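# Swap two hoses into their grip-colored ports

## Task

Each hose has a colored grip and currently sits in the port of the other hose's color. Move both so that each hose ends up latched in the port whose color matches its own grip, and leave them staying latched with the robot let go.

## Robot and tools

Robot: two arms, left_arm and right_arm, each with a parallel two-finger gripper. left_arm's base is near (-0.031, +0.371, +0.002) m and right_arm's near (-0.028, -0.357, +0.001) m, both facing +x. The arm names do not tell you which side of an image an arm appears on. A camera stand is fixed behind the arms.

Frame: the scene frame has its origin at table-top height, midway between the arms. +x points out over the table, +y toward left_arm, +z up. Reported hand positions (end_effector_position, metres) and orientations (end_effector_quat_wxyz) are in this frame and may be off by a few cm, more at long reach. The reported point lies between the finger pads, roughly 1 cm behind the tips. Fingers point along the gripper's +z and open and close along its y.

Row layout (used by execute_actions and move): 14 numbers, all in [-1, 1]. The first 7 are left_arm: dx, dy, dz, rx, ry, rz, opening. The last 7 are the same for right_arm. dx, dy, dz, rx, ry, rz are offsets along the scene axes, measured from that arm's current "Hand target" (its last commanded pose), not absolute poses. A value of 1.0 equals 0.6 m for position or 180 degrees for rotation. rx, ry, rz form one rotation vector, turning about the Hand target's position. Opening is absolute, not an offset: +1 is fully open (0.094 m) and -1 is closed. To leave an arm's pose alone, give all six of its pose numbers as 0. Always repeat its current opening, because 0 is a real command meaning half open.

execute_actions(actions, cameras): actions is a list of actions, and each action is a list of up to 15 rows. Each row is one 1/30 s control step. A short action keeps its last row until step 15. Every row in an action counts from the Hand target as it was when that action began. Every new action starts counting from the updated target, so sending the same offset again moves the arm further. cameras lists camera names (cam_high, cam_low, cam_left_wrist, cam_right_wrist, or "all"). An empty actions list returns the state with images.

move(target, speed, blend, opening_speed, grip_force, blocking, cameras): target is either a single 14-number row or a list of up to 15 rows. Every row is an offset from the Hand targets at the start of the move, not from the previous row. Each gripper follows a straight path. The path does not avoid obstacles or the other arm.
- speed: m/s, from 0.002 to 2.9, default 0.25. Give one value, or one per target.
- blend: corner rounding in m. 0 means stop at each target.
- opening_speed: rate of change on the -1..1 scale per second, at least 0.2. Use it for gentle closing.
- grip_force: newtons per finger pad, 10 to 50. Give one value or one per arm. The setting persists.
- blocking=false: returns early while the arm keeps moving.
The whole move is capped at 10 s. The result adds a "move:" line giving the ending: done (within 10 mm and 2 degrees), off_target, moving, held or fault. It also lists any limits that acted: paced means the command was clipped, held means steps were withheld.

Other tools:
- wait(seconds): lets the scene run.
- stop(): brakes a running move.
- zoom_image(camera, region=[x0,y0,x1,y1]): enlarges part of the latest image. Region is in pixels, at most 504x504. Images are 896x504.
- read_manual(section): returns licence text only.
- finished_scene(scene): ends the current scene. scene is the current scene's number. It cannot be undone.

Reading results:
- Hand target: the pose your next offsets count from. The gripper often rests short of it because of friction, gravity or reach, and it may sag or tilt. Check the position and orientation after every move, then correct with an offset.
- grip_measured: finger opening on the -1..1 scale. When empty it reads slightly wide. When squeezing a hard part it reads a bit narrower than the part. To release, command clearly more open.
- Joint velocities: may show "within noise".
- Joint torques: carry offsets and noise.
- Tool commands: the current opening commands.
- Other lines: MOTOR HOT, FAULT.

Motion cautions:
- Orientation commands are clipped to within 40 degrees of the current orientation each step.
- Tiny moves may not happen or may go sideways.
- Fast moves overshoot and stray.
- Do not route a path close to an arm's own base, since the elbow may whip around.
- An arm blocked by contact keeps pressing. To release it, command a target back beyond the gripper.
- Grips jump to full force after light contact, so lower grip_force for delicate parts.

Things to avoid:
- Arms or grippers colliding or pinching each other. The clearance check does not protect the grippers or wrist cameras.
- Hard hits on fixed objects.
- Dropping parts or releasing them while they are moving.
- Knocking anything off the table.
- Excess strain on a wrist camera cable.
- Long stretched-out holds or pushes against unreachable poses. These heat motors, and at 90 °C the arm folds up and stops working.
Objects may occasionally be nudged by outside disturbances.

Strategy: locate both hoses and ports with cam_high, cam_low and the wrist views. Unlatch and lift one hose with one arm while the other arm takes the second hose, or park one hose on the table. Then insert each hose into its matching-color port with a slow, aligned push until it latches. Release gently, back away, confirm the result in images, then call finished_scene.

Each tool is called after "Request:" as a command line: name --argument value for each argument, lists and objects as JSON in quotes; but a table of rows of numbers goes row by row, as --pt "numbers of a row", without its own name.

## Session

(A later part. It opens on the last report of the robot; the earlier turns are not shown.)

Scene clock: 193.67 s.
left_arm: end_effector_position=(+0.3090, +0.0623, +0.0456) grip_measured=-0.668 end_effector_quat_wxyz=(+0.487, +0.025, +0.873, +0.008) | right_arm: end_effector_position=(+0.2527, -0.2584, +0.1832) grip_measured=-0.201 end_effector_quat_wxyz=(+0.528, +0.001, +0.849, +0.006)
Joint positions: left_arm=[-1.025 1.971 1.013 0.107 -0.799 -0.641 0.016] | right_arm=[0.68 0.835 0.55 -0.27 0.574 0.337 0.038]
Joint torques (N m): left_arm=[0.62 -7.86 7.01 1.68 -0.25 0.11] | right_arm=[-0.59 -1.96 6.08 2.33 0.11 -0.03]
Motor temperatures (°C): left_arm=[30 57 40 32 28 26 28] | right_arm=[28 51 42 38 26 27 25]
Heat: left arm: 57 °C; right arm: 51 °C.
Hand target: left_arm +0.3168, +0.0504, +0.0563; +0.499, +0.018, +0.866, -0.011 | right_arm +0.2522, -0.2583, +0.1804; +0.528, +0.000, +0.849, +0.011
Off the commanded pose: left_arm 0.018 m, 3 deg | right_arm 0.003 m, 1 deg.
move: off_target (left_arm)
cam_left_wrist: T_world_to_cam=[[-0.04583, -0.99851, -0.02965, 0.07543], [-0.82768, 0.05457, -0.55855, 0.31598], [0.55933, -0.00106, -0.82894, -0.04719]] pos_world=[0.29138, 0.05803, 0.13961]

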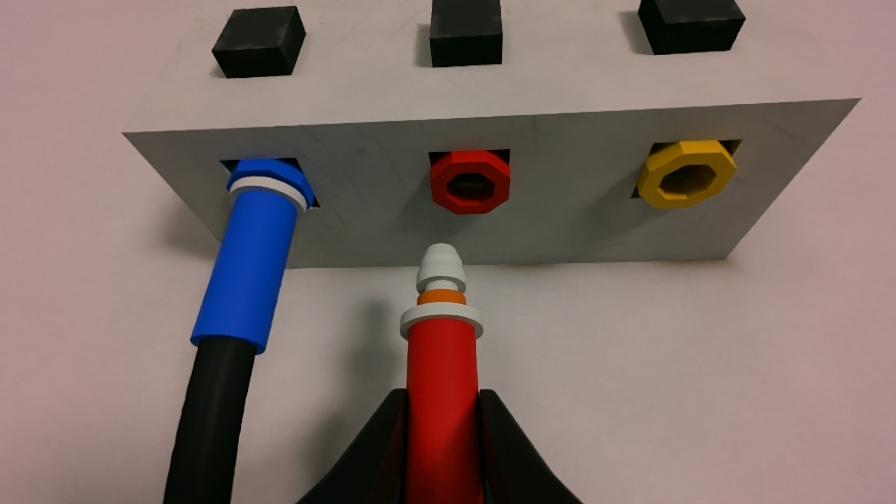

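Request:
move --pt "-0.02 -0.0125 0.06 0 0 0 -0.95 0 0 0 0 0 0 -0.2" --pt "0.0 -0.0125 0.0 0 0 0 -0.95 0 0 0 0 0 0 -0.2" --speed 0.12 --cameras '["cam_left_wrist"]'

Request:
zoom_image --camera "cam_left_wrist" --region '[330, 130, 630, 380]'

Scene clock: 201.97 s.
left_arm: end_effector_position=(+0.3123, +0.0440, +0.0525) grip_measured=-0.668 end_effector_quat_wxyz=(+0.492, +0.024, +0.870, -0.003) | right_arm: end_effector_position=(+0.2527, -0.2584, +0.1832) grip_measured=-0.201 end_effector_quat_wxyz=(+0.528, +0.001, +0.849, +0.006)
Joint positions: left_arm=[-1.041 2 1.081 0.085 -0.803 -0.651 0.016] | right_arm=[0.68 0.835 0.55 -0.27 0.574 0.337 0.038]
Joint torques (N m): left_arm=[1.18 -8.76 4.63 1.69 -0.27 0.1] | right_arm=[-0.61 -1.98 6.08 2.33 0.11 -0.03]
Motor temperatures (°C): left_arm=[30 57 41 33 28 26 28] | right_arm=[28 49 42 37 26 27 25]
Heat: left arm: 57 °C; right arm: 49 °C.
Hand target: left_arm +0.3168, +0.0429, +0.0563; +0.499, +0.019, +0.866, -0.011 | right_arm +0.2522, -0.2583, +0.1804; +0.528, +0.000, +0.849, +0.011
Off the commanded pose: left_arm 0.006 m, 1 deg | right_arm 0.003 m, 1 deg.
move: done
cam_left_wrist: T_world_to_cam=[[-0.05364, -0.99852, -0.00946, 0.05886], [-0.82099, 0.04949, -0.56879, 0.32228], [0.56841, -0.02274, -0.82243, -0.04567]] pos_world=[0.2937, 0.04179, 0.1463]

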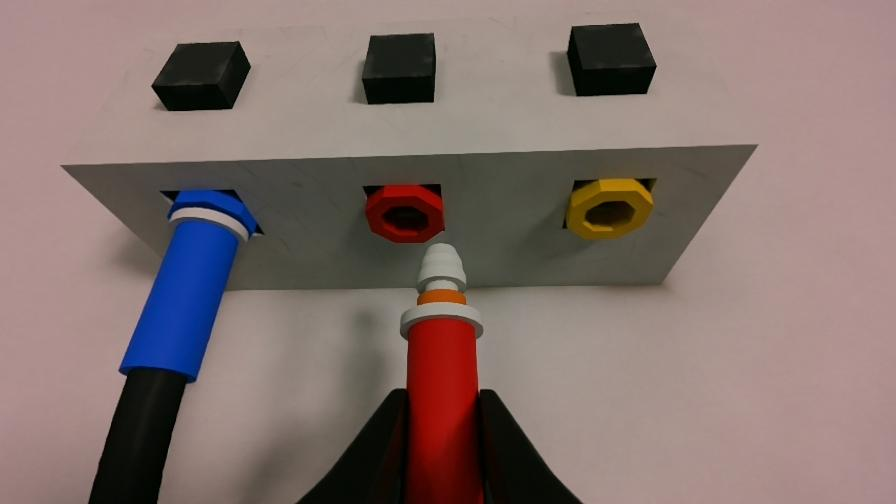

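Scaled by 1.680.

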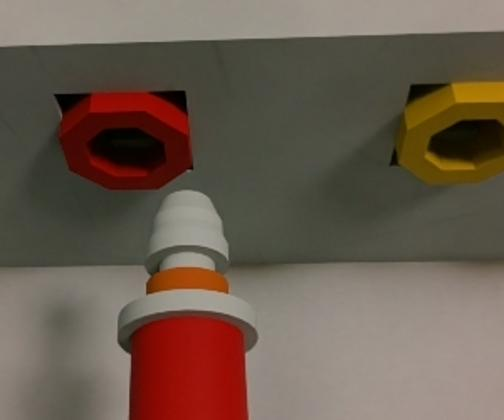

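Request:
move --target '[0.0,0.0175,0.0,0,0,0,-0.95, 0,0,0,0,0,0,-0.2]' --speed 0.08 --cameras '["cam_left_wrist"]'

Request:
zoom_image --camera "cam_left_wrist" --region '[330, 130, 630, 380]'

Scene clock: 206.60 s.
left_arm: end_effector_position=(+0.3119, +0.0560, +0.0414) grip_measured=-0.668 end_effector_quat_wxyz=(+0.487, +0.028, +0.873, +0.007) | right_arm: end_effector_position=(+0.2527, -0.2584, +0.1832) grip_measured=-0.201 end_effector_quat_wxyz=(+0.528, +0.001, +0.849, +0.006)
Joint positions: left_arm=[-1.026 2 1.037 0.114 -0.796 -0.636 0.016] | right_arm=[0.68 0.835 0.55 -0.27 0.574 0.337 0.038]
Joint torques (N m): left_arm=[1.18 -10.8 4.34 1.69 -0.25 0.11] | right_arm=[-0.58 -1.96 6.06 2.33 0.11 -0.02]
Motor temperatures (°C): left_arm=[30 57 41 33 28 26 28] | right_arm=[27 48 42 37 26 27 25]
Heat: left arm: 57 °C; right arm: 48 °C.
Hand target: left_arm +0.3168, +0.0534, +0.0564; +0.500, +0.018, +0.866, -0.011 | right_arm +0.2522, -0.2583, +0.1804; +0.528, +0.000, +0.849, +0.011
Off the commanded pose: left_arm 0.016 m, 3 deg | right_arm 0.003 m, 1 deg.
move: off_target (left_arm)
cam_left_wrist: T_world_to_cam=[[-0.05153, -0.99819, -0.03101, 0.071], [-0.82779, 0.06006, -0.55781, 0.31611], [0.55866, -0.00308, -0.82939, -0.05199]] pos_world=[0.29438, 0.05173, 0.13541]

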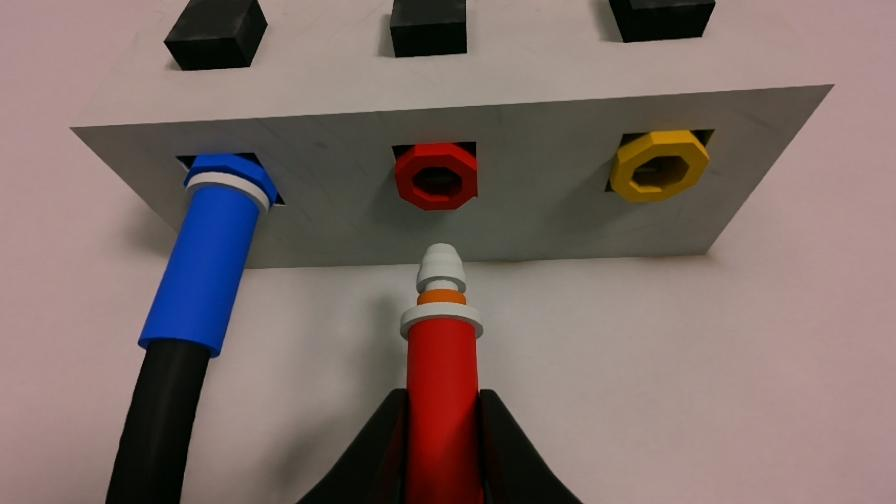

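Scaled by 1.680.

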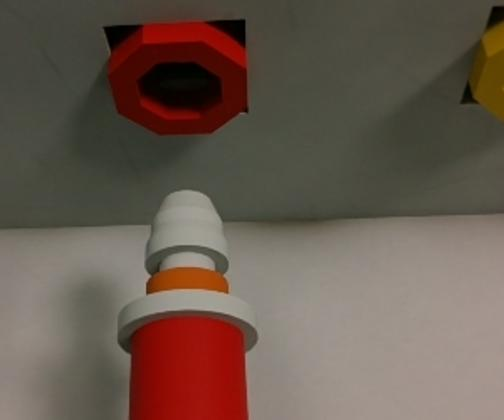

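Request:
move --pt "-0.01 0.001 0.055 0 0 0 -0.95 0 0 0 0 0 0 -0.2" --pt "0.0 0.001 0.0 0 0 0 -0.95 0 0 0 0 0 0 -0.2" --speed 0.12 --cameras '["cam_left_wrist"]'

Request:
zoom_image --camera "cam_left_wrist" --region '[330, 130, 630, 380]'

Scene clock: 211.90 s.
left_arm: end_effector_position=(+0.3129, +0.0539, +0.0542) grip_measured=-0.668 end_effector_quat_wxyz=(+0.494, +0.022, +0.869, -0.005) | right_arm: end_effector_position=(+0.2527, -0.2584, +0.1832) grip_measured=-0.201 end_effector_quat_wxyz=(+0.528, +0.001, +0.849, +0.006)
Joint positions: left_arm=[-1.026 1.97 1.037 0.115 -0.793 -0.635 0.016] | right_arm=[0.68 0.835 0.55 -0.27 0.574 0.337 0.038]
Joint torques (N m): left_arm=[1.28 -8.43 4.31 1.71 -0.25 0.11] | right_arm=[-0.61 -1.95 6.09 2.33 0.11 -0.03]
Motor temperatures (°C): left_arm=[30 58 41 33 28 26 28] | right_arm=[27 47 41 37 26 27 25]
Heat: left arm: 58 °C; right arm: 47 °C.
Hand target: left_arm +0.3168, +0.0540, +0.0564; +0.500, +0.018, +0.866, -0.011 | right_arm +0.2522, -0.2583, +0.1804; +0.528, +0.000, +0.849, +0.011
Off the commanded pose: left_arm 0.005 m, 1 deg | right_arm 0.003 m, 1 deg.
move: done
cam_left_wrist: T_world_to_cam=[[-0.05318, -0.99857, -0.00532, 0.06842], [-0.81931, 0.04667, -0.57145, 0.32295], [0.57088, -0.02603, -0.82062, -0.04498]] pos_world=[0.29391, 0.05208, 0.148]

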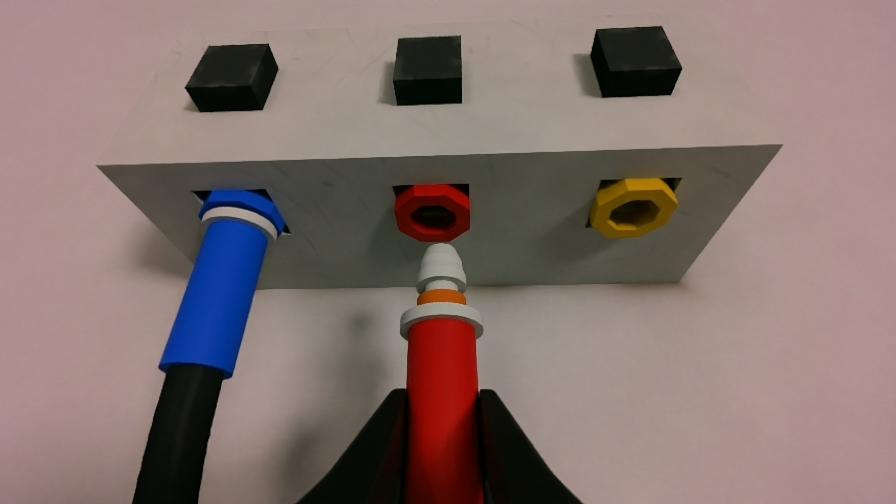

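Scaled by 1.680.

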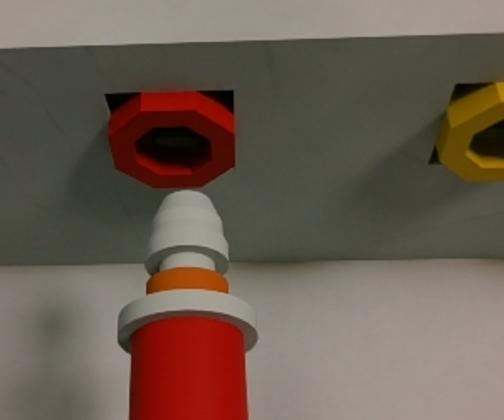

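Request:
move --target '[0.05,0.001,0.008,0,0,0,-0.95, 0,0,0,0,0,0,-0.2]' --speed 0.08 --cameras '["cam_left_wrist"]'

Request:
zoom_image --camera "cam_left_wrist" --region '[330, 130, 630, 380]'

Scene clock: 215.63 s.
left_arm: end_effector_position=(+0.3267, +0.0632, +0.0421) grip_measured=-0.668 end_effector_quat_wxyz=(+0.476, +0.041, +0.879, +0.010) | right_arm: end_effector_position=(+0.2527, -0.2584, +0.1832) grip_measured=-0.201 end_effector_quat_wxyz=(+0.528, +0.001, +0.849, +0.006)
Joint positions: left_arm=[-0.974 1.996 1.049 0.111 -0.74 -0.573 0.016] | right_arm=[0.68 0.835 0.55 -0.27 0.574 0.337 0.038]
Joint torques (N m): left_arm=[2.71 -8.28 8.02 1.87 -0.32 0.12] | right_arm=[-0.59 -1.94 6.06 2.33 0.11 -0.02]
Motor temperatures (°C): left_arm=[30 58 41 34 28 26 29] | right_arm=[27 47 41 37 26 27 25]
Heat: left arm: 58 °C; right arm: 47 °C.
Hand target: left_arm +0.3468, +0.0547, +0.0612; +0.500, +0.018, +0.866, -0.011 | right_arm +0.2522, -0.2583, +0.1804; +0.528, +0.000, +0.849, +0.011
Off the commanded pose: left_arm 0.029 m, 5 deg | right_arm 0.003 m, 1 deg.
move: off_target (left_arm)
cam_left_wrist: T_world_to_cam=[[-0.07192, -0.99628, -0.04752, 0.08613], [-0.84037, 0.08619, -0.53511, 0.32977], [0.53721, 0.00145, -0.84345, -0.05234]] pos_world=[0.31144, 0.05746, 0.13641]

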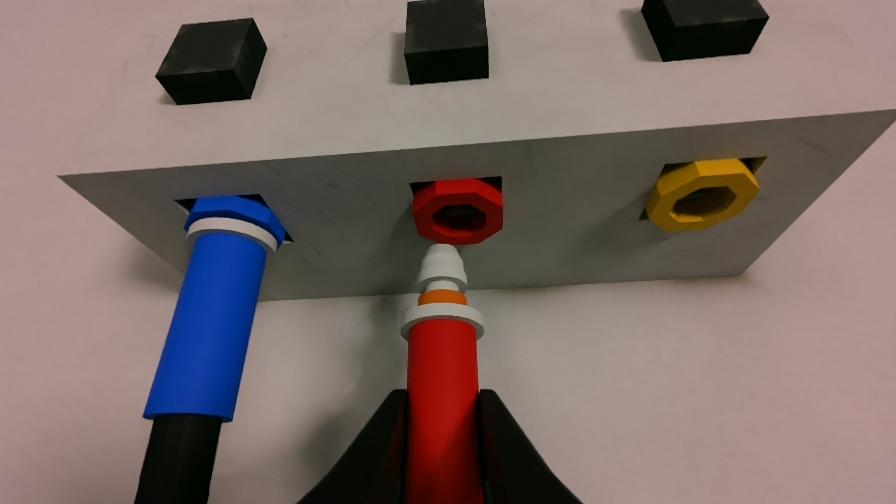

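Scaled by 1.680.

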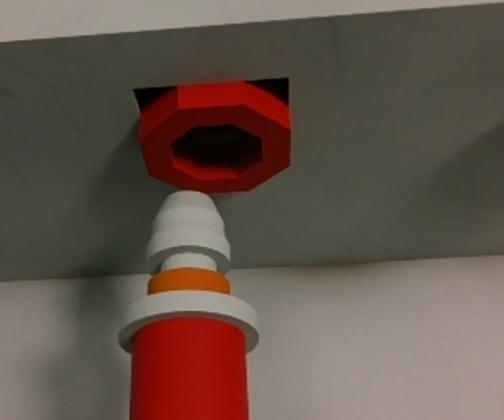

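Request:
move --pt "-0.07 -0.0095 0.0 0 0 0 -0.95 0 0 0 0 0 0 -0.2" --pt "-0.065 -0.0095 0.05 0 0 0 -0.95 0 0 0 0 0 0 -0.2" --pt "-0.05 -0.0095 -0.001 0 0 0 -0.95 0 0 0 0 0 0 -0.2" --pt "-0.025 -0.0145 0.008 0 0 0 -0.95 0 0 0 0 0 0 -0.2" --speed 0.1 --cameras '["cam_left_wrist"]'

Request:
zoom_image --camera "cam_left_wrist" --region '[330, 130, 630, 380]'

Scene clock: 228.70 s.
left_arm: end_effector_position=(+0.3233, +0.0558, +0.0551) grip_measured=-0.668 end_effector_quat_wxyz=(+0.489, +0.025, +0.872, +0.005) | right_arm: end_effector_position=(+0.2527, -0.2584, +0.1832) grip_measured=-0.201 end_effector_quat_wxyz=(+0.528, +0.001, +0.849, +0.006)
Joint positions: left_arm=[-1.001 1.985 1.074 0.084 -0.78 -0.613 0.016] | right_arm=[0.68 0.835 0.55 -0.27 0.574 0.337 0.038]
Joint torques (N m): left_arm=[0.91 -8.2 7.3 1.63 -0.23 0.11] | right_arm=[-0.59 -1.95 6.09 2.33 0.11 -0.03]
Motor temperatures (°C): left_arm=[30 60 41 35 28 26 29] | right_arm=[27 45 41 37 26 27 25]
Heat: left arm: 60 °C; right arm: 45 °C.
Hand target: left_arm +0.3318, +0.0459, +0.0660; +0.500, +0.018, +0.866, -0.011 | right_arm +0.2522, -0.2583, +0.1804; +0.528, +0.000, +0.849, +0.011
Off the commanded pose: left_arm 0.017 m, 2 deg | right_arm 0.003 m, 1 deg.
move: off_target (left_arm)
cam_left_wrist: T_world_to_cam=[[-0.04827, -0.99853, -0.02459, 0.07035], [-0.82612, 0.05375, -0.56092, 0.33315], [0.56142, -0.00676, -0.8275, -0.04785]] pos_world=[0.30549, 0.05202, 0.14901]

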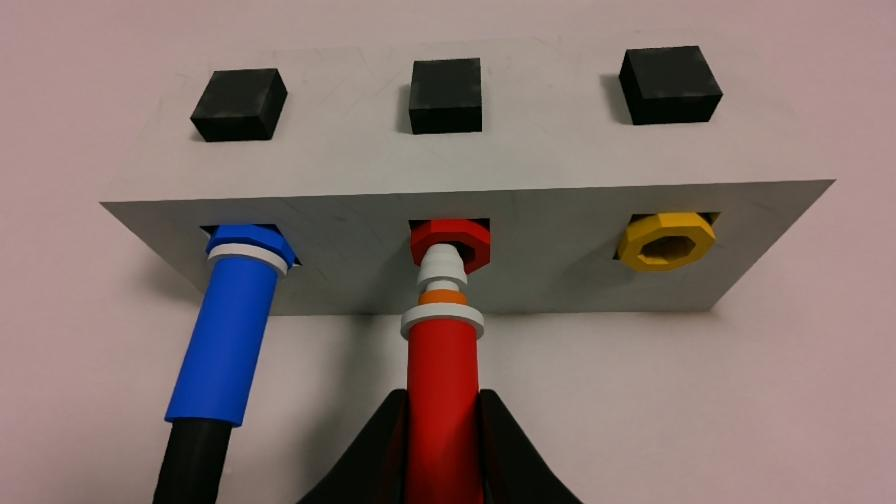

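Scaled by 1.680.

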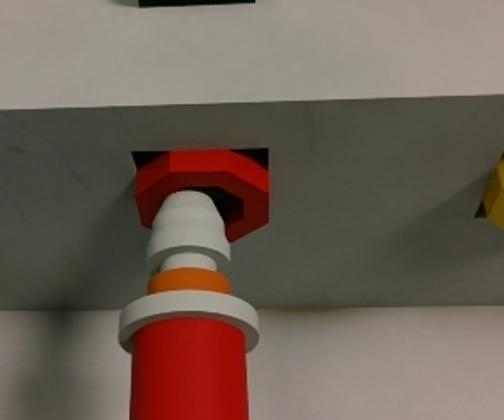

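Request:
move --target '[0.045,-0.011,0.006,0,0,0,-0.95, 0,0,0,0,0,0,-0.2]' --speed 0.1 --cameras '["cam_left_wrist"]'

Request:
zoom_image --camera "cam_left_wrist" --region '[330, 130, 630, 380]'

Scene clock: 232.60 s.
left_arm: end_effector_position=(+0.3364, +0.0559, +0.0544) grip_measured=-0.668 end_effector_quat_wxyz=(+0.480, +0.038, +0.876, +0.028) | right_arm: end_effector_position=(+0.2527, -0.2584, +0.1832) grip_measured=-0.201 end_effector_quat_wxyz=(+0.528, +0.001, +0.849, +0.006)
Joint positions: left_arm=[-0.975 2.019 1.144 0.022 -0.774 -0.574 0.016] | right_arm=[0.68 0.835 0.55 -0.27 0.574 0.337 0.038]
Joint torques (N m): left_arm=[2.96 -7.6 8.7 2.1 0.08 0.16] | right_arm=[-0.59 -1.95 6.09 2.33 0.11 -0.03]
Motor temperatures (°C): left_arm=[30 60 42 35 28 26 29] | right_arm=[27 44 41 37 26 27 25]
Heat: left arm: 60 °C; right arm: 44 °C.
Hand target: left_arm +0.3589, +0.0393, +0.0697; +0.500, +0.018, +0.866, -0.011 | right_arm +0.2522, -0.2583, +0.1804; +0.528, +0.000, +0.849, +0.011
Off the commanded pose: left_arm 0.032 m, 6 deg | right_arm 0.003 m, 1 deg.
move: off_target (left_arm)
cam_left_wrist: T_world_to_cam=[[-0.04878, -0.99593, -0.07583, 0.07389], [-0.83634, 0.08223, -0.54202, 0.34443], [0.54604, 0.03698, -0.83694, -0.05254]] pos_world=[0.32035, 0.04721, 0.14832]

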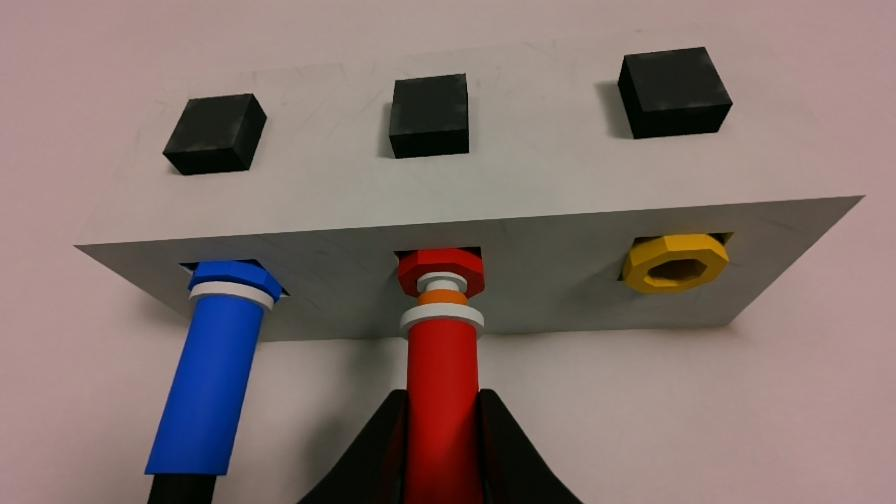

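Scaled by 1.680.

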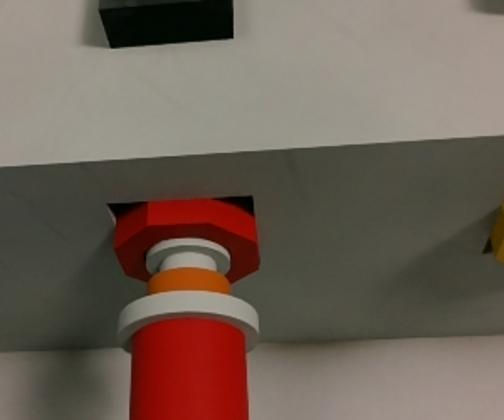

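Request:
move --pt "0.10 0.01 0.0 0 0 0 -0.95 0 0 0 0 0 0 -0.2" --pt "0.125 0.008 -0.003 -0.01 -0.035 0 -0.95 0 0 0 0 0 0 -0.2" --pt "0.145 0.0 -0.005 0 0 -0.025 -0.95 0 0 0 0 0 0 -0.2" --speed 0.12 --blend '[0.01,0.01,0]' --cameras '["cam_left_wrist"]'

Request:
zoom_image --camera "cam_left_wrist" --region '[330, 180, 630, 430]'

Scene clock: 238.37 s.
left_arm: end_effector_position=(+0.3496, +0.0584, +0.0520) grip_measured=-0.666 end_effector_quat_wxyz=(+0.419, +0.112, +0.899, +0.062) | right_arm: end_effector_position=(+0.2527, -0.2584, +0.1832) grip_measured=-0.201 end_effector_quat_wxyz=(+0.528, +0.001, +0.849, +0.006)
Joint positions: left_arm=[-0.919 2.042 1.275 -0.185 -0.664 -0.442 0.016] | right_arm=[0.68 0.835 0.55 -0.27 0.574 0.337 0.038]
Joint torques (N m): left_arm=[13.64 -4.33 10.11 3.96 0.6 0.7] | right_arm=[-0.59 -1.98 6.08 2.33 0.11 -0.02]
Motor temperatures (°C): left_arm=[30 60 43 37 28 26 29] | right_arm=[27 44 41 38 26 27 25]
Heat: left arm: 60 °C; right arm: 44 °C.
Hand target: left_arm +0.4458, +0.0393, +0.0666; +0.499, +0.052, +0.865, -0.030 | right_arm +0.2522, -0.2583, +0.1804; +0.528, +0.000, +0.849, +0.011
Off the commanded pose: left_arm 0.099 m, 16 deg | right_arm 0.003 m, 1 deg.
move: off_target (left_arm)
cam_left_wrist: T_world_to_cam=[[-0.15641, -0.96807, -0.19588, 0.11911], [-0.88443, 0.22556, -0.40855, 0.35548], [0.43969, 0.10934, -0.89147, -0.026]] pos_world=[0.34446, 0.03796, 0.14538]

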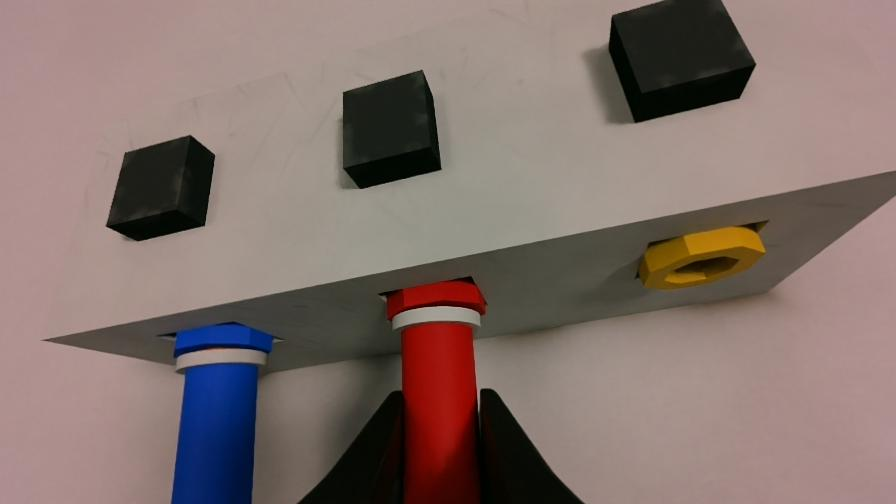

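Scaled by 1.680.

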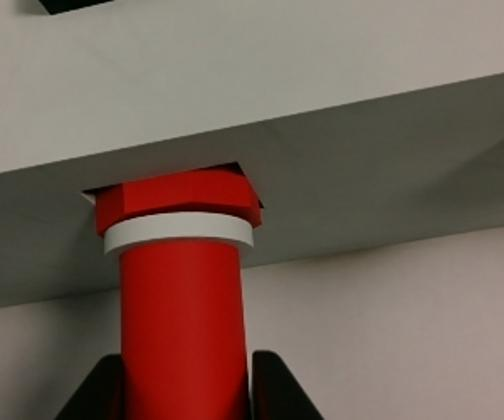

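Seated. Relax, light tug, release, back off, verify.

Request:
move --pt "-0.15 0.025 -0.005 0 0 0.0 -0.95 0 0 0 0 0 0 -0.2" --pt "-0.18 0.025 -0.005 0 0 0 -0.95 0 0 0 0 0 0 -0.2" --pt "-0.16 0.025 -0.005 0 0 0 -0.3 0 0 0 0 0 0 -0.2" --pt "-0.27 0.03 0.06 0 0 0 -0.3 0 0 0 0 0 0 -0.2" --pt "-0.29 0.04 0.11 0 0 0 -0.3 0 0 0 0 0 0 -0.2" --speed '[0.15,0.1,0.1,0.12,0.2]' --blend '[0.01,0,0,0.01,0]' --cameras '["cam_left_wrist"]'

Request:
zoom_image --camera "cam_left_wrist" --region '[250, 30, 700, 350]'

Scene clock: 245.90 s.
left_arm: end_effector_position=(+0.2705, +0.0683, +0.1139) grip_measured=-0.302 end_effector_quat_wxyz=(+0.484, +0.068, +0.872, -0.013) | right_arm: end_effector_position=(+0.2527, -0.2584, +0.1832) grip_measured=-0.201 end_effector_quat_wxyz=(+0.528, +0.001, +0.849, +0.006)
Joint positions: left_arm=[-1.09 1.695 0.978 -0.122 -0.777 -0.612 0.033] | right_arm=[0.68 0.835 0.55 -0.27 0.574 0.337 0.038]
Joint torques (N m): left_arm=[-0.2 -8.9 6.75 1.44 -0.44 -0.11] | right_arm=[-0.59 -1.96 6.08 2.33 0.11 -0.02]
Motor temperatures (°C): left_arm=[31 59 43 40 28 26 29] | right_arm=[27 43 41 38 26 27 25]
Heat: left arm: 59 °C; right arm: 43 °C.
Hand target: left_arm +0.2718, +0.0633, +0.1327; +0.499, +0.052, +0.865, -0.030 | right_arm +0.2522, -0.2583, +0.1804; +0.528, +0.000, +0.849, +0.011
Off the commanded pose: left_arm 0.019 m, 3 deg | right_arm 0.003 m, 1 deg.
move: off_target (left_arm); blend cut to 0.009 m at target 1; target 3's new opening was sent with left_arm's hand 0.012 m and 1 deg from that target
cam_left_wrist: T_world_to_cam=[[-0.14031, -0.98949, -0.03506, 0.10717], [-0.82249, 0.1362, -0.55222, 0.31425], [0.55119, -0.04865, -0.83296, 0.03687]] pos_world=[0.25318, 0.06504, 0.20801]

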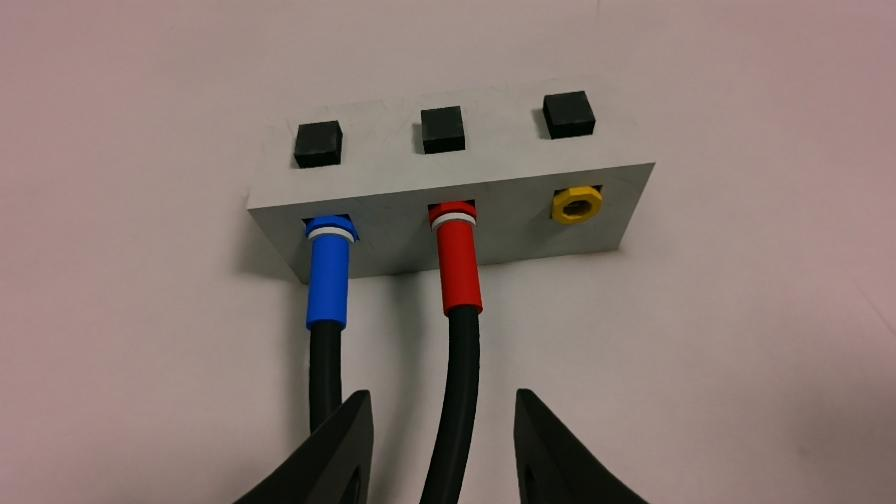

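Scaled by 1.120.

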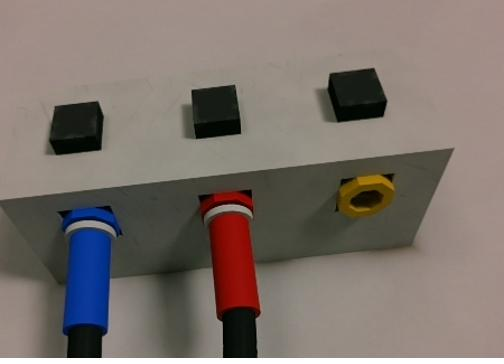

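Request:
finished_scene --scene 2

The scene is finished: the task was done.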